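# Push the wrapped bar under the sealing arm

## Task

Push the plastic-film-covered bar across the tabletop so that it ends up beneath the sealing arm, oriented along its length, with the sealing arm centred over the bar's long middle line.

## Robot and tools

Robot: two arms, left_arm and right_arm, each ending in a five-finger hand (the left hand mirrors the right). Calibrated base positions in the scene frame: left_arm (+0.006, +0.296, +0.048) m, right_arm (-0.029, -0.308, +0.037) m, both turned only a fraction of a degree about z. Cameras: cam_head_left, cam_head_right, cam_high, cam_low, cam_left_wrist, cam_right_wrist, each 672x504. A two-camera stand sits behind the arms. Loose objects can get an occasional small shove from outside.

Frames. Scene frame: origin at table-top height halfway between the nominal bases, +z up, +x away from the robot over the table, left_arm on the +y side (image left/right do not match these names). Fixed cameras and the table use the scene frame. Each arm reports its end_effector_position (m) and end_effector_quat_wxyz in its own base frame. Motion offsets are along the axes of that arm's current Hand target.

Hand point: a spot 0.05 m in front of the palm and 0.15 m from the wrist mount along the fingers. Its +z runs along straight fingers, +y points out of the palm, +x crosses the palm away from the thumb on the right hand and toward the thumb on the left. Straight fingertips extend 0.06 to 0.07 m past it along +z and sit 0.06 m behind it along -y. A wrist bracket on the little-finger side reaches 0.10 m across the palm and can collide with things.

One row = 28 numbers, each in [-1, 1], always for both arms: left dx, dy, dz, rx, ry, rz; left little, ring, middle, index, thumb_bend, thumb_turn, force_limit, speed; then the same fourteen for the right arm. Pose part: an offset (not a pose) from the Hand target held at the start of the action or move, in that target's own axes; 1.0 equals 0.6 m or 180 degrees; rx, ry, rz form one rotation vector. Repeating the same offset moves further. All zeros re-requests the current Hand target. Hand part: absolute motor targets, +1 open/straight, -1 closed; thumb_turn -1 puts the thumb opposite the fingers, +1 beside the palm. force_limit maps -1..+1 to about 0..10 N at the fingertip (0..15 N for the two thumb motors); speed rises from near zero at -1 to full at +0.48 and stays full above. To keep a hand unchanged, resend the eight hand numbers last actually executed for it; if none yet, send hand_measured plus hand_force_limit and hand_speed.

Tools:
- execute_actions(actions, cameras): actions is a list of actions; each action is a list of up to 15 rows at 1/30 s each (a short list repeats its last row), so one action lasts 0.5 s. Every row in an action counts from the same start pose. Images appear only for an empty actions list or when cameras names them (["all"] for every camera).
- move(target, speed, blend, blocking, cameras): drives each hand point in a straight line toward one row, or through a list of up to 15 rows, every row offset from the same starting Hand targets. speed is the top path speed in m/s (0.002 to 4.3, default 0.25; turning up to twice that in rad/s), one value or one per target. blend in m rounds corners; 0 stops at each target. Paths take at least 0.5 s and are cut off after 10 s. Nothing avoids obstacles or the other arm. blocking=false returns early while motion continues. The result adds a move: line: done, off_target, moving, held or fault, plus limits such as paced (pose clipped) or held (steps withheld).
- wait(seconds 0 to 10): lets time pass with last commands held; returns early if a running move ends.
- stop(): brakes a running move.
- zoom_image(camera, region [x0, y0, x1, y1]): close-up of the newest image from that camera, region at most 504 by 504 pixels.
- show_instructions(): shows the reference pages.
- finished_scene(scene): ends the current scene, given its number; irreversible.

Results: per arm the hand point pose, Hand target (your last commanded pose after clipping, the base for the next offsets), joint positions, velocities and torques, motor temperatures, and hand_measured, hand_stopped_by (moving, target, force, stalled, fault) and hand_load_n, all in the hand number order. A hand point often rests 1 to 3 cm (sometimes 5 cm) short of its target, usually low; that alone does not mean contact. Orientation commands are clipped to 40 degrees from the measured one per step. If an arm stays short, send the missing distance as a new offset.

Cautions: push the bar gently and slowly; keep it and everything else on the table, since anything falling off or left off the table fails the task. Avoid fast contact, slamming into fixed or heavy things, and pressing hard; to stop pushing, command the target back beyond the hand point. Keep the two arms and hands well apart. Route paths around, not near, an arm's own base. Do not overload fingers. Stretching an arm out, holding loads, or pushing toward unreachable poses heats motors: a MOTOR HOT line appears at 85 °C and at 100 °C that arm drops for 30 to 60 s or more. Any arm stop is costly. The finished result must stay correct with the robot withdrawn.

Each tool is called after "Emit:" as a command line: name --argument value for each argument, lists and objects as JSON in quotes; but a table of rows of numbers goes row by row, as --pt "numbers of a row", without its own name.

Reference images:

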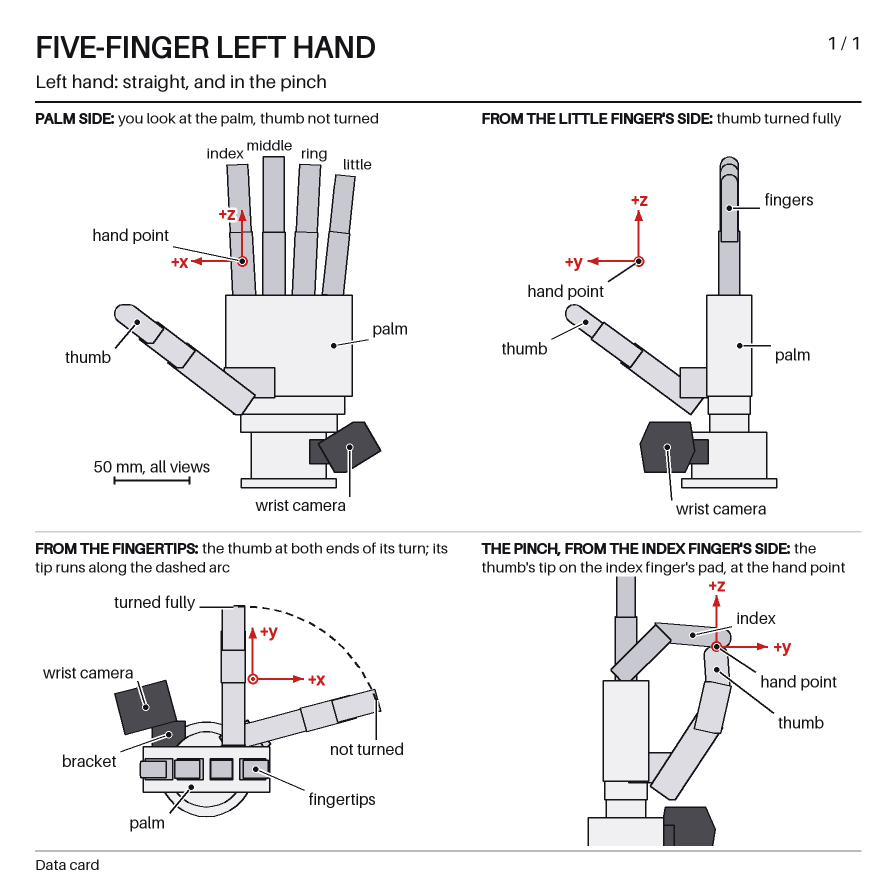

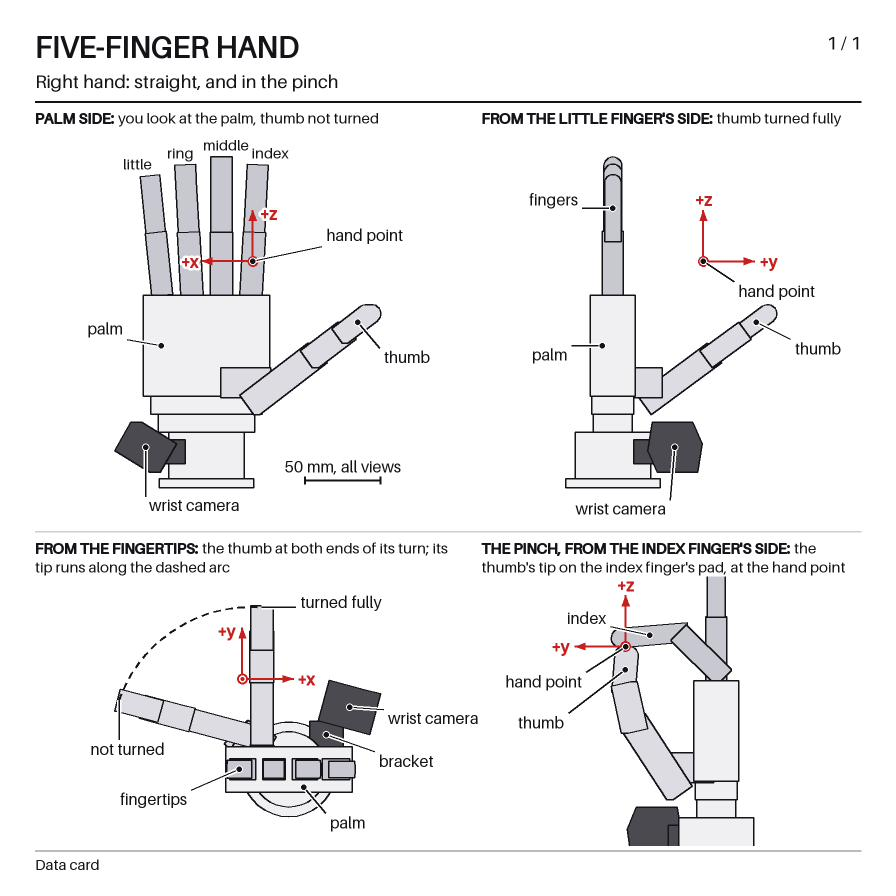

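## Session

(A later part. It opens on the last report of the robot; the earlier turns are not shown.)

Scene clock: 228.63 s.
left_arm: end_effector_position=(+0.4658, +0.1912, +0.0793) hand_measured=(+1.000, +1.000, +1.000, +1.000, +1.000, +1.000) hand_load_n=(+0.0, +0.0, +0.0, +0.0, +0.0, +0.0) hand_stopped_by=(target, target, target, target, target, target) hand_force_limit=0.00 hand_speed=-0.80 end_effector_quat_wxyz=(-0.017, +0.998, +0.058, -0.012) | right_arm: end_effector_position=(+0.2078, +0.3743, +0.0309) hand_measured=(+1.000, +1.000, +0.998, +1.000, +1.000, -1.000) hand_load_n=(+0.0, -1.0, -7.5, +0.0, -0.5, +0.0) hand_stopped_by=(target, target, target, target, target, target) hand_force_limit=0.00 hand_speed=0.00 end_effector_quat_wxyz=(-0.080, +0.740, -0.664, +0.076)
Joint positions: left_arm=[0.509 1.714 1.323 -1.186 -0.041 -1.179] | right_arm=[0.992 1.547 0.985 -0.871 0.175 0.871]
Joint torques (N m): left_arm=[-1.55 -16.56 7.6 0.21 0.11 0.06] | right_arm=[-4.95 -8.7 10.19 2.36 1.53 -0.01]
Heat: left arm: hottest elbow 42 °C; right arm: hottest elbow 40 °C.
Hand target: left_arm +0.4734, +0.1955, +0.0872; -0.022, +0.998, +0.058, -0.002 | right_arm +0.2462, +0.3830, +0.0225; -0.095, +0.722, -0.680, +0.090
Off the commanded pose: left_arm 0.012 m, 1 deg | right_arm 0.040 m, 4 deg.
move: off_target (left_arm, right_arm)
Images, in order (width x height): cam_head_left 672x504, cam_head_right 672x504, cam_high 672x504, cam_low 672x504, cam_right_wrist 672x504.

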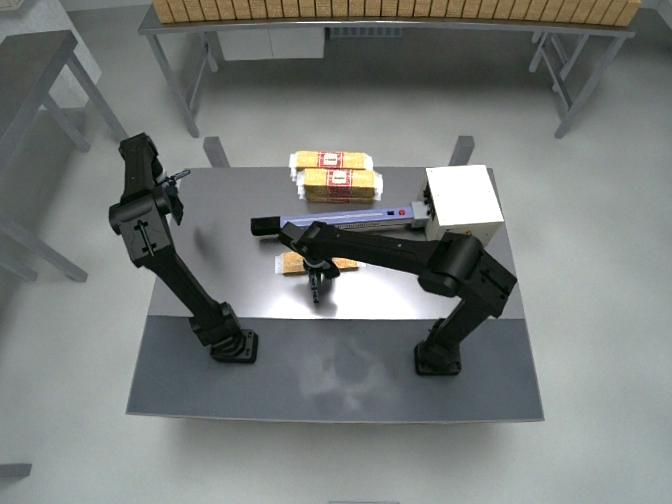

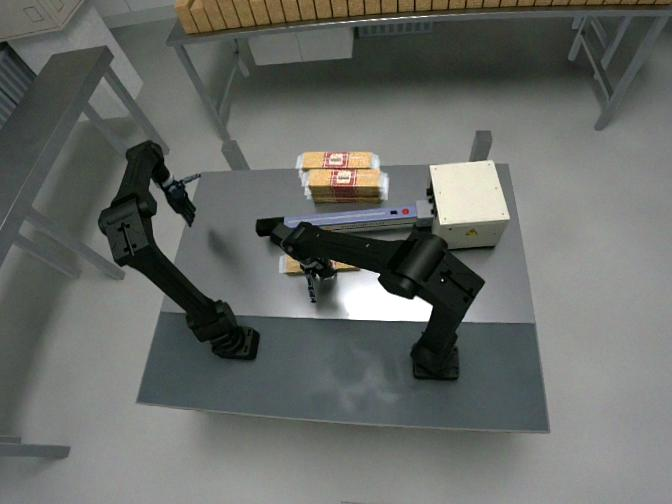

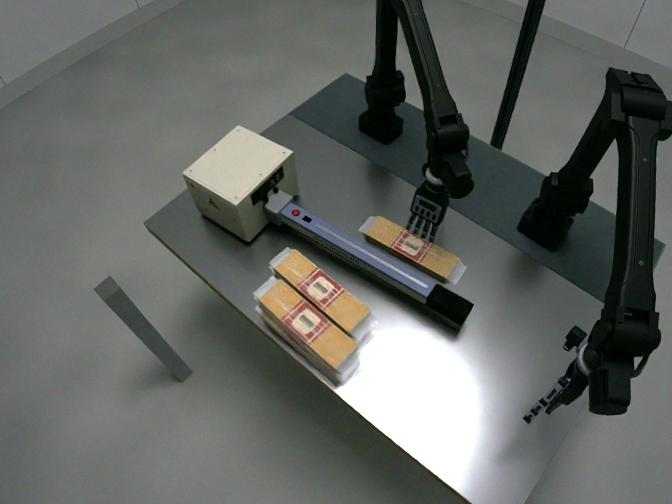

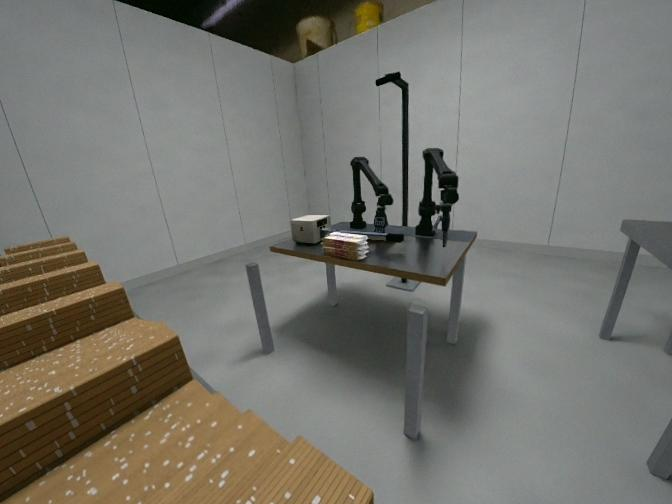

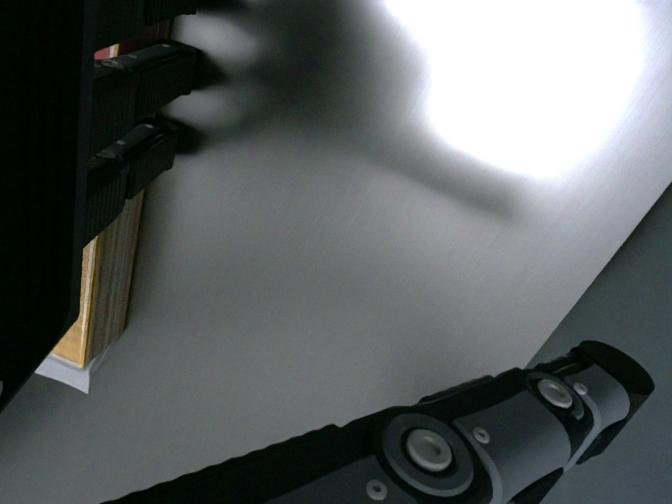

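Emit:
move --target '[0,0,0,0,0,0,1,1,1,1,1,1,0,-0.8,0,-0.1127,0.0302,0,0,0,1,1,1,1,1,-1,0,0]' --speed 0.06 --cameras '["cam_head_left","cam_high","cam_right_wrist","cam_low"]'

Emit:
zoom_image --camera "cam_high" --region '[330, 150, 500, 320]'

Emit:
zoom_image --camera "cam_head_left" --region '[240, 140, 450, 298]'

Scene clock: 250.83 s.
left_arm: end_effector_position=(+0.4658, +0.1912, +0.0793) hand_measured=(+1.000, +1.000, +1.000, +1.000, +1.000, +1.000) hand_load_n=(+0.0, +0.0, +0.0, +0.0, +0.0, +0.0) hand_stopped_by=(target, target, target, target, target, target) hand_force_limit=0.00 hand_speed=-0.80 end_effector_quat_wxyz=(-0.017, +0.998, +0.058, -0.012) | right_arm: end_effector_position=(+0.2729, +0.3806, +0.0329) hand_measured=(+1.000, +1.000, +1.000, +1.000, +1.000, -1.000) hand_load_n=(+0.0, -1.5, -8.5, +0.0, +0.0, +0.0) hand_stopped_by=(target, target, target, target, target, target) hand_force_limit=0.00 hand_speed=0.00 end_effector_quat_wxyz=(-0.081, +0.740, -0.663, +0.076)
Joint positions: left_arm=[0.509 1.714 1.323 -1.186 -0.041 -1.179] | right_arm=[0.88 1.644 1.11 -0.879 0.158 0.758]
Joint torques (N m): left_arm=[-1.49 -16.62 7.61 0.2 0.11 0.07] | right_arm=[-4.84 -9.99 11.28 2.51 1.35 0]
Heat: left arm: hottest elbow 42 °C; right arm: hottest elbow 42 °C.
Hand target: left_arm +0.4734, +0.1955, +0.0872; -0.022, +0.998, +0.058, -0.002 | right_arm +0.3161, +0.3872, +0.0226; -0.095, +0.722, -0.680, +0.090
Off the commanded pose: left_arm 0.012 m, 1 deg | right_arm 0.045 m, 4 deg.
move: off_target (left_arm, right_arm)
Images, in order (width x height): cam_head_left 672x504, cam_high 672x504, cam_low 672x504, cam_right_wrist 672x504.

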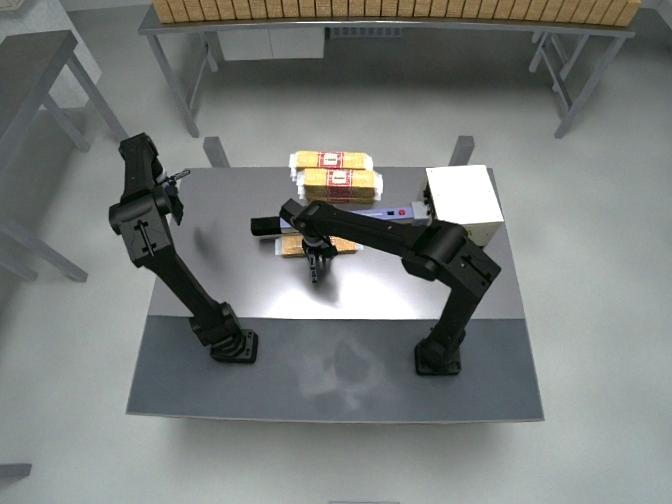

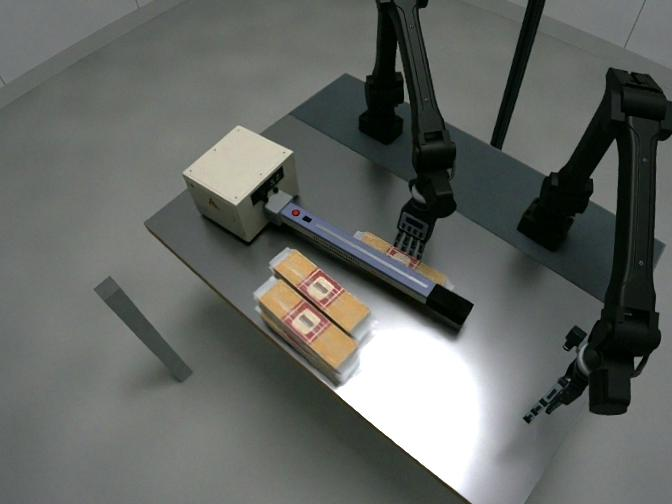

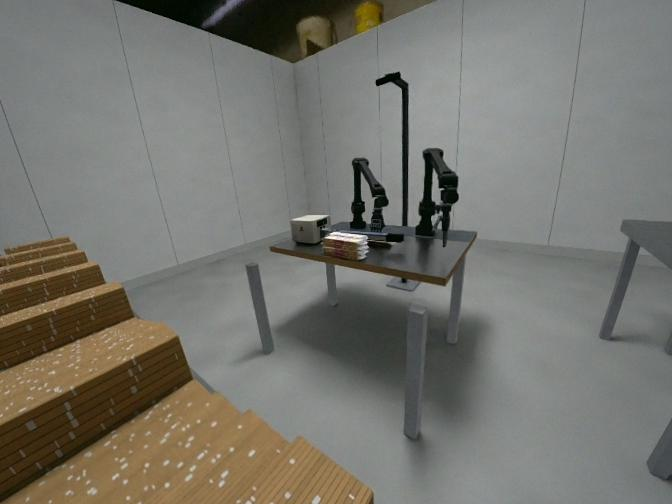

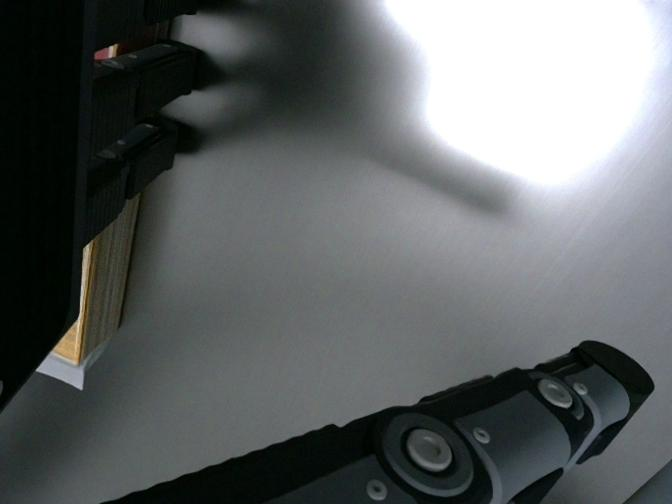

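Scaled by 2.965 from the camera's 672x504 image, which has a finer 960x720 frame.

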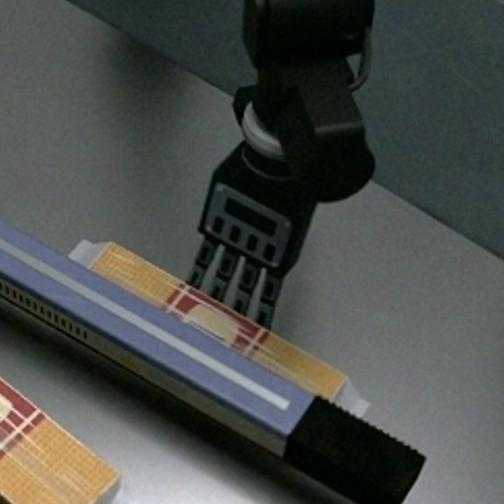

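Scaled by 2.400 from the camera's 672x504 image, which has a finer 960x720 frame.

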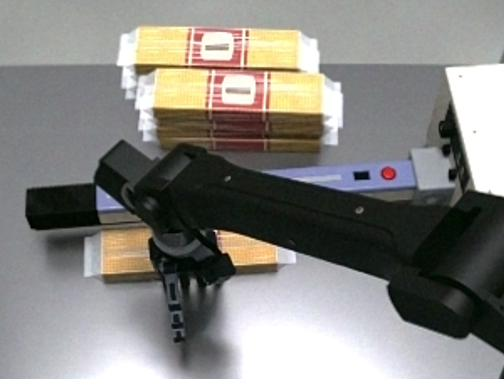

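Emit:
move --target '[0,0,0,0,0,0,1,1,1,1,1,1,0,-0.8,0,-0.0757,0.0203,0,0,0,1,1,1,1,1,-1,0,0]' --speed 0.05 --cameras '["cam_head_left","cam_head_right","cam_high","cam_right_wrist"]'

Emit:
zoom_image --camera "cam_high" --region '[330, 190, 490, 330]'

Emit:
zoom_image --camera "cam_head_left" --region '[240, 180, 400, 280]'

Scene clock: 258.67 s.
left_arm: end_effector_position=(+0.4658, +0.1912, +0.0793) hand_measured=(+1.000, +1.000, +1.000, +1.000, +1.000, +1.000) hand_load_n=(+0.0, +0.0, +0.0, +0.0, +0.0, +0.0) hand_stopped_by=(target, target, target, target, target, target) hand_force_limit=0.00 hand_speed=-0.80 end_effector_quat_wxyz=(-0.017, +0.998, +0.058, -0.012) | right_arm: end_effector_position=(+0.3306, +0.3881, +0.0335) hand_measured=(+1.000, +1.000, +1.000, +1.000, +1.000, -1.000) hand_load_n=(+0.0, -1.0, -5.5, +0.0, +0.0, +0.0) hand_stopped_by=(target, target, target, target, target, target) hand_force_limit=0.00 hand_speed=0.00 end_effector_quat_wxyz=(-0.090, +0.734, -0.668, +0.082)
Joint positions: left_arm=[0.509 1.714 1.323 -1.186 -0.041 -1.179] | right_arm=[0.805 1.731 1.227 -0.88 0.158 0.696]
Joint torques (N m): left_arm=[-1.49 -16.56 7.6 0.2 0.11 0.07] | right_arm=[-2.9 -11.81 11.08 1.63 0.85 -0.06]
Heat: left arm: hottest elbow 42 °C; right arm: hottest elbow 42 °C.
Hand target: left_arm +0.4734, +0.1955, +0.0872; -0.022, +0.998, +0.058, -0.002 | right_arm +0.3631, +0.3901, +0.0227; -0.095, +0.722, -0.680, +0.090
Off the commanded pose: left_arm 0.012 m, 1 deg | right_arm 0.034 m, 2 deg.
move: off_target (left_arm, right_arm)
Images, in order (width x height): cam_head_left 672x504, cam_head_right 672x504, cam_high 672x504, cam_right_wrist 672x504.

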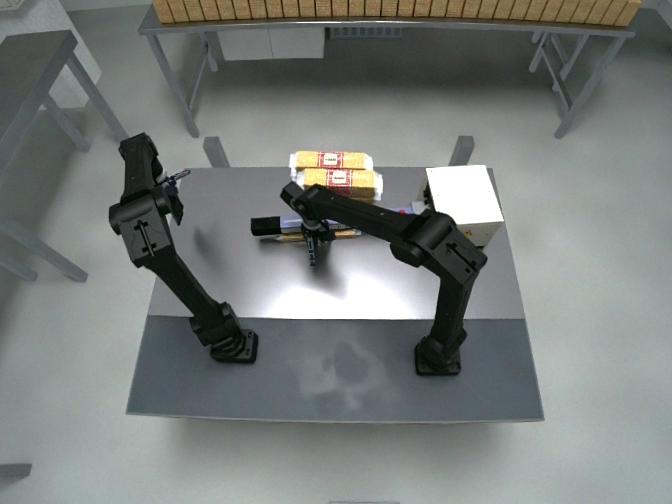

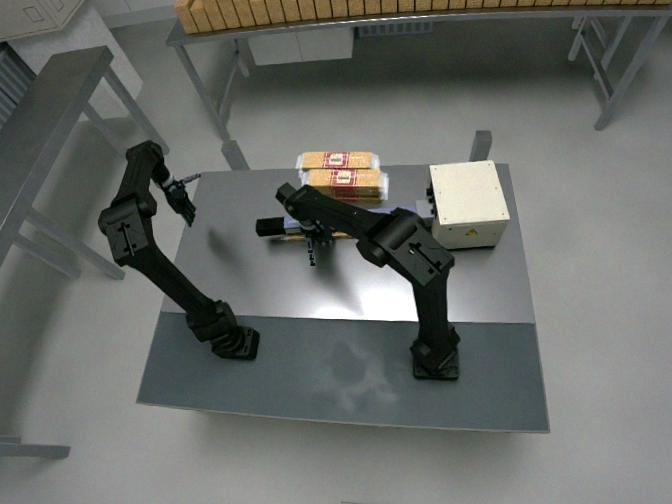

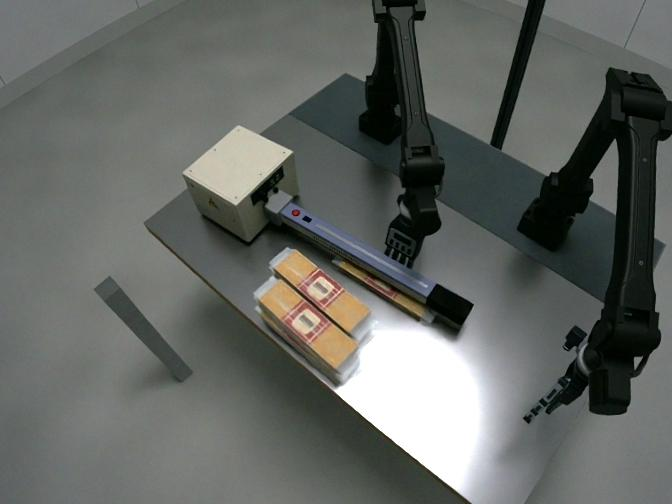

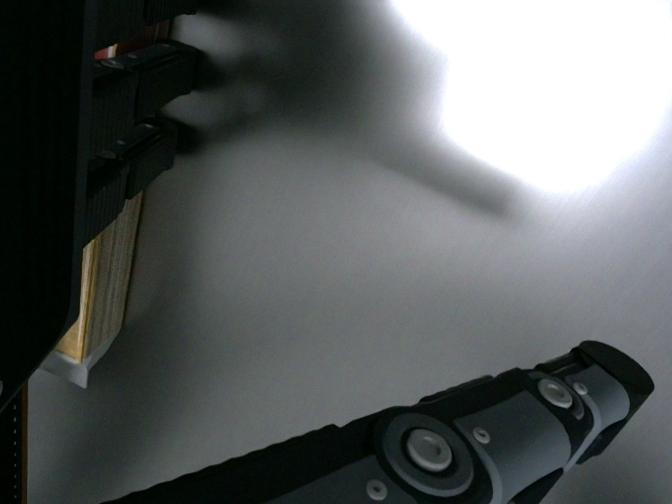

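Scaled by 3.150 from the camera's 672x504 image, which has a finer 960x720 frame.

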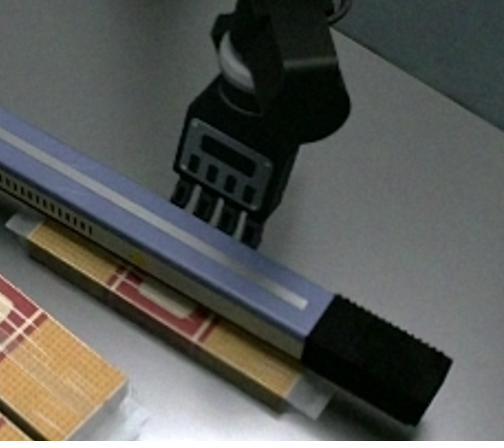

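Scaled by 3.150 from the camera's 672x504 image, which has a finer 960x720 frame.

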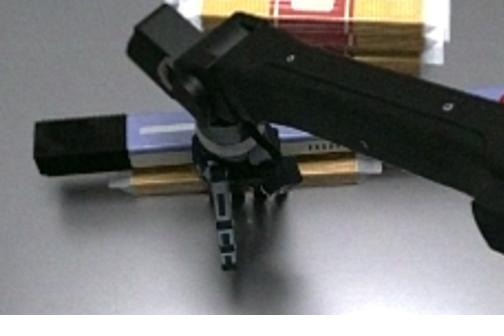

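Emit:
zoom_image --camera "cam_high" --region '[325, 245, 445, 330]'

Emit:
zoom_image --camera "cam_head_left" --region '[265, 205, 375, 255]'

Emit:
zoom_image --camera "cam_head_right" --region '[265, 205, 375, 255]'

Scaled by 4.200 from the camera's 672x504 image, which has a finer 960x720 frame.

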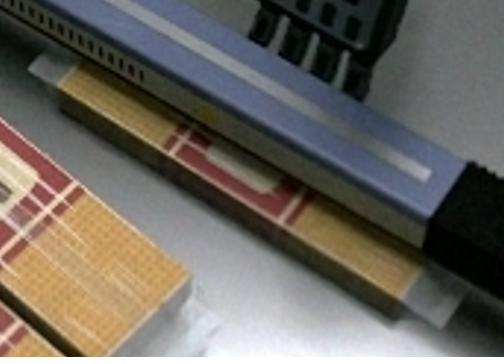

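Scaled by 4.582 from the camera's 672x504 image, which has a finer 960x720 frame.

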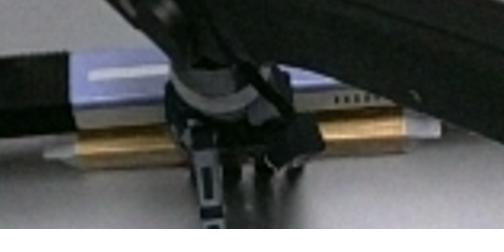

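Scaled by 4.582 from the camera's 672x504 image, which has a finer 960x720 frame.

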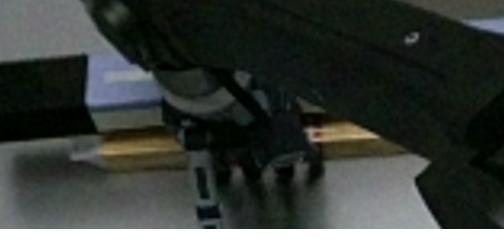

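Emit:
move --pt "0 0 0 0 0 0 1 1 1 1 1 1 0 -0.8 0 0.1932 -0.0518 0 0 0 1 1 1 1 1 -1 0 0" --pt "0 0 0 0 0 0 1 1 1 1 1 1 0 -0.8 0 0.1285 -0.2933 0 0 0 1 1 1 1 1 -1 0 0" --pt "0 0 0 0 0 0 1 1 1 1 1 1 0 -0.8 0.1 0.3 -0.34 0 0 0 1 1 1 1 1 -1 0 0" --speed '[0.12,0.25,0.3]' --blend '[0.02,0.03,0]' --cameras '["cam_head_left","cam_head_right","cam_high"]'

Emit:
zoom_image --camera "cam_head_left" --region '[245, 200, 375, 255]'

Emit:
zoom_image --camera "cam_head_right" --region '[245, 200, 375, 255]'

Emit:
zoom_image --camera "cam_high" --region '[325, 245, 445, 330]'

Scene clock: 282.97 s.
left_arm: end_effector_position=(+0.4658, +0.1912, +0.0793) hand_measured=(+1.000, +1.000, +1.000, +1.000, +1.000, +1.000) hand_load_n=(+0.0, +0.0, +0.0, +0.0, +0.0, +0.0) hand_stopped_by=(target, target, target, target, target, target) hand_force_limit=0.00 hand_speed=-0.80 end_effector_quat_wxyz=(-0.017, +0.998, +0.058, -0.012) | right_arm: end_effector_position=(+0.1461, +0.3178, +0.1729) hand_measured=(+1.000, +1.000, +1.000, +1.000, +1.000, -1.000) hand_load_n=(+0.0, +0.0, +0.0, +0.0, +0.0, +0.0) hand_stopped_by=(target, target, target, target, target, target) hand_force_limit=0.00 hand_speed=0.00 end_effector_quat_wxyz=(-0.096, +0.720, -0.682, +0.088)
Joint positions: left_arm=[0.509 1.714 1.323 -1.186 -0.041 -1.179] | right_arm=[1.075 1.174 1.024 -1.279 0.221 1.005]
Joint torques (N m): left_arm=[-1.49 -16.56 7.58 0.2 0.12 0.07] | right_arm=[0.44 -9.99 8.09 0.1 0.4 0.15]
Heat: left arm: hottest elbow 42 °C; right arm: hottest elbow 43 °C.
Hand target: left_arm +0.4734, +0.1955, +0.0872; -0.022, +0.998, +0.058, -0.002 | right_arm +0.1403, +0.3165, +0.1729; -0.095, +0.722, -0.680, +0.090
Off the commanded pose: left_arm 0.012 m, 1 deg | right_arm 0.006 m, 0 deg.
move: off_target (left_arm)
Images, in order (width x height): cam_head_left 672x504, cam_head_right 672x504, cam_high 672x504.

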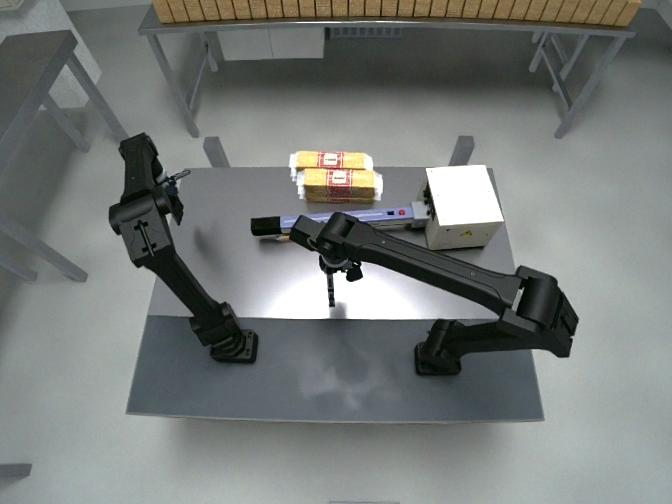

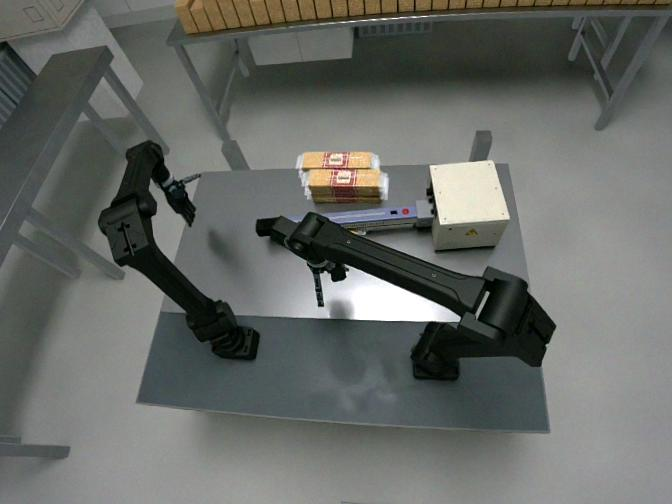

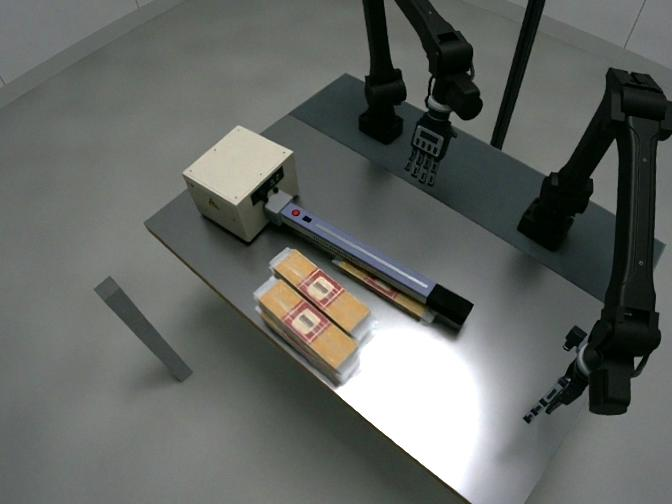

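Scaled by 3.877 from the camera's 672x504 image, which has a finer 960x720 frame.

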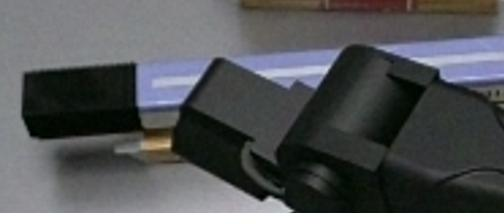

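Scaled by 3.877 from the camera's 672x504 image, which has a finer 960x720 frame.

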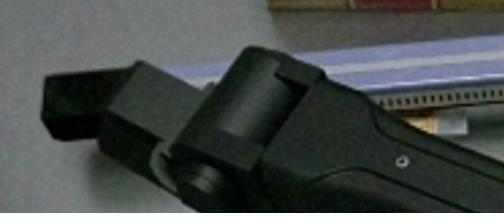

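Scaled by 4.200 from the camera's 672x504 image, which has a finer 960x720 frame.

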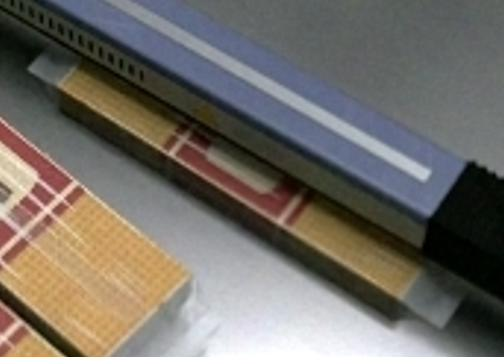

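Emit:
move --target '[0,0,0,0,0,0,1,1,1,1,1,1,0,-0.8,0.438,-0.105,-0.105,0,0,0,1,1,1,1,1,-1,0,0]' --speed 0.3 --cameras '["cam_head_left","cam_head_right","cam_high"]'

Emit:
zoom_image --camera "cam_head_left" --region '[245, 200, 375, 255]'

Emit:
zoom_image --camera "cam_head_right" --region '[245, 200, 375, 255]'

Scene clock: 289.77 s.
left_arm: end_effector_position=(+0.4658, +0.1912, +0.0793) hand_measured=(+1.000, +1.000, +1.000, +1.000, +1.000, +1.000) hand_load_n=(+0.0, +0.0, +0.0, +0.0, +0.0, +0.0) hand_stopped_by=(target, target, target, target, target, target) hand_force_limit=0.00 hand_speed=-0.80 end_effector_quat_wxyz=(-0.017, +0.998, +0.058, -0.012) | right_arm: end_effector_position=(+0.1869, +0.0578, +0.2261) hand_measured=(+1.000, +1.000, +1.000, +1.000, +1.000, -1.000) hand_load_n=(+0.0, +0.0, +0.0, +0.0, +0.0, +0.0) hand_stopped_by=(target, target, target, target, target, target) hand_force_limit=0.00 hand_speed=0.00 end_effector_quat_wxyz=(-0.076, +0.726, -0.679, +0.075)
Joint positions: left_arm=[0.509 1.714 1.323 -1.186 -0.041 -1.179] | right_arm=[0.144 0.823 0.946 -1.482 0.023 0.075]
Joint torques (N m): left_arm=[-1.55 -16.5 7.6 0.21 0.11 0.07] | right_arm=[-2.2 -3.72 13.39 0.49 -0.07 -0.02]
Heat: left arm: hottest elbow 42 °C; right arm: hottest elbow 43 °C.
Hand target: left_arm +0.4734, +0.1955, +0.0872; -0.022, +0.998, +0.058, -0.002 | right_arm +0.2006, +0.0569, +0.2501; -0.095, +0.722, -0.680, +0.090
Off the commanded pose: left_arm 0.012 m, 1 deg | right_arm 0.028 m, 3 deg.
move: off_target (left_arm, right_arm)
Images, in order (width x height): cam_head_left 672x504, cam_head_right 672x504, cam_high 672x504.

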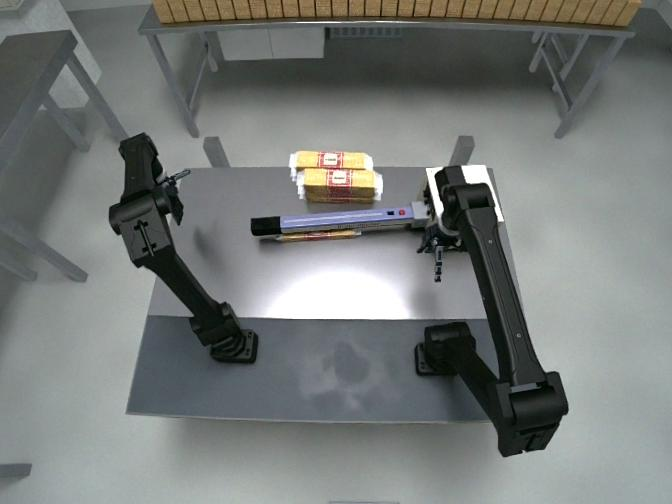

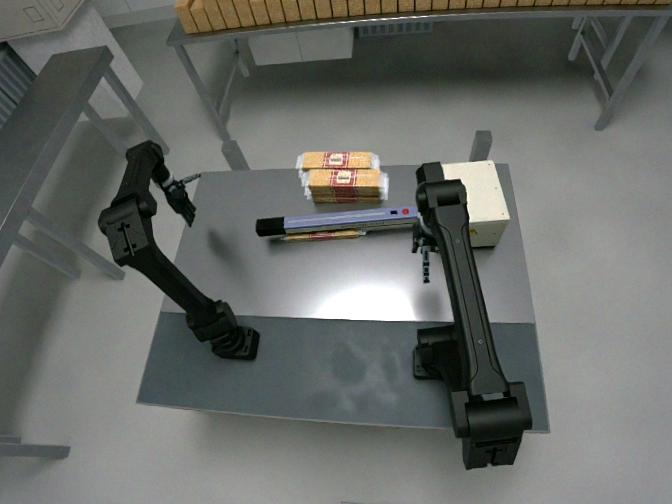

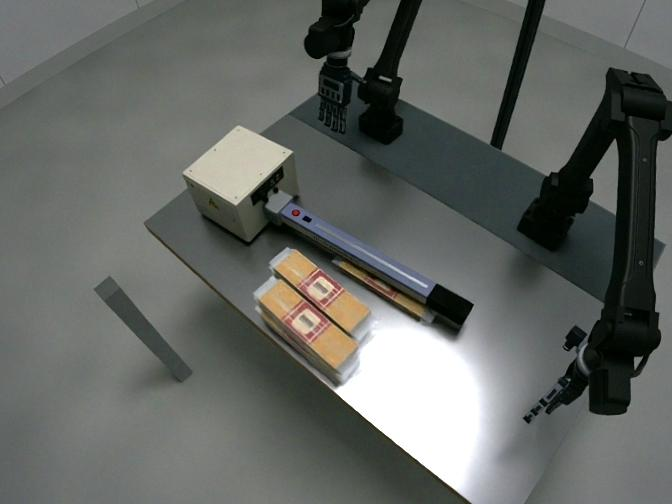

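Scaled by 3.877 from the camera's 672x504 image, which has a finer 960x720 frame.

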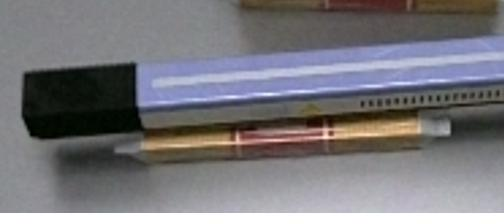

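Scaled by 3.877 from the camera's 672x504 image, which has a finer 960x720 frame.

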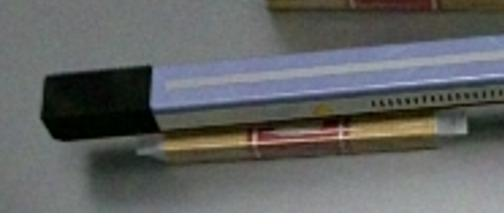

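Emit:
zoom_image --camera "cam_high" --region '[328, 250, 378, 290]'

Emit:
zoom_image --camera "cam_high" --region '[390, 280, 440, 330]'

Emit:
zoom_image --camera "cam_head_left" --region '[270, 215, 320, 255]'

Emit:
zoom_image --camera "cam_head_left" --region '[320, 210, 370, 250]'

Scaled by 10.080 from the camera's 672x504 image, which has a finer 960x720 frame.

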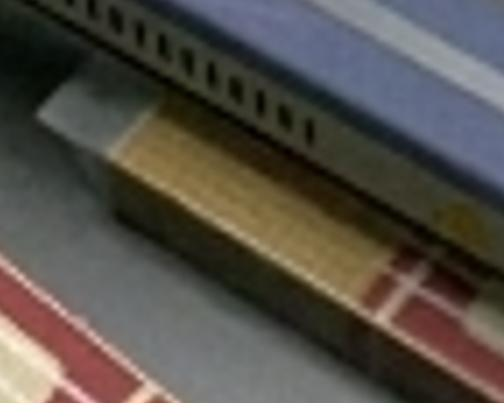

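Scaled by 10.080 from the camera's 672x504 image, which has a finer 960x720 frame.

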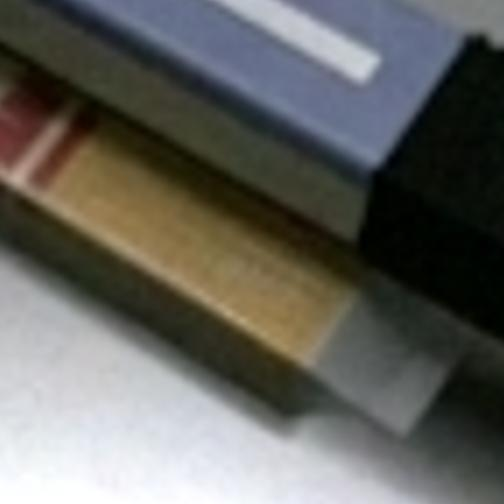

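Scaled by 10.080 from the camera's 672x504 image, which has a finer 960x720 frame.

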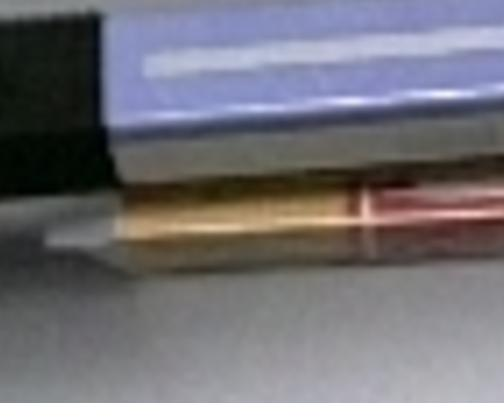

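Scaled by 10.080 from the camera's 672x504 image, which has a finer 960x720 frame.

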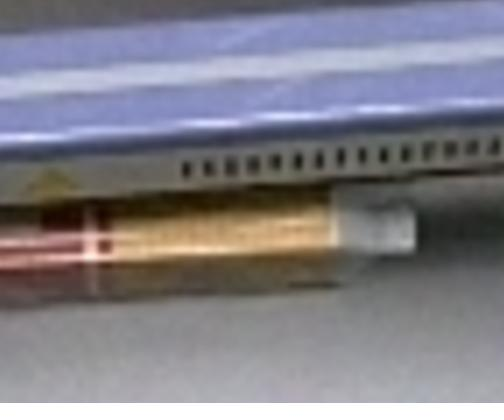

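Emit:
finished_scene --scene 1

The scene is finished: the task was done.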